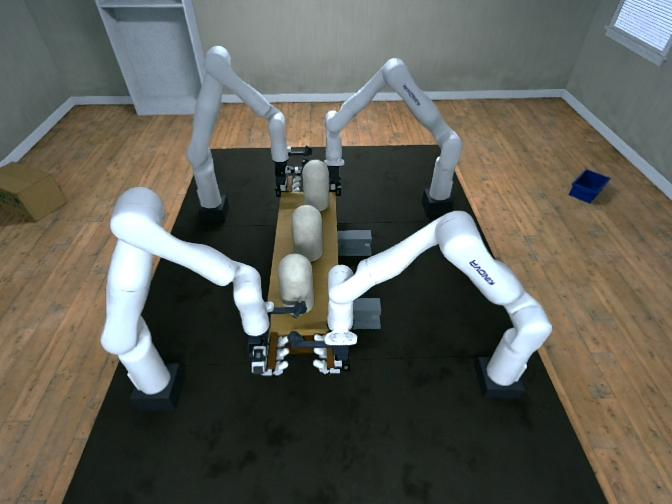

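Scaled by 2.016 from the camera's 672x504 image, which has a finer 960x720 frame.

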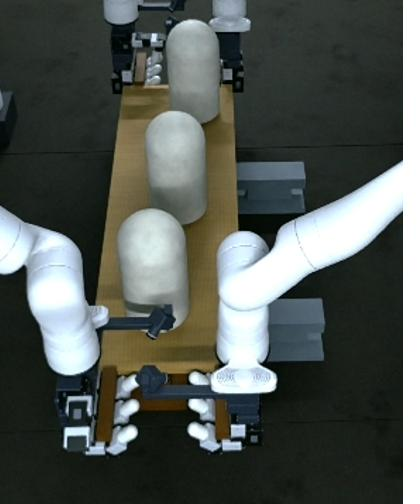

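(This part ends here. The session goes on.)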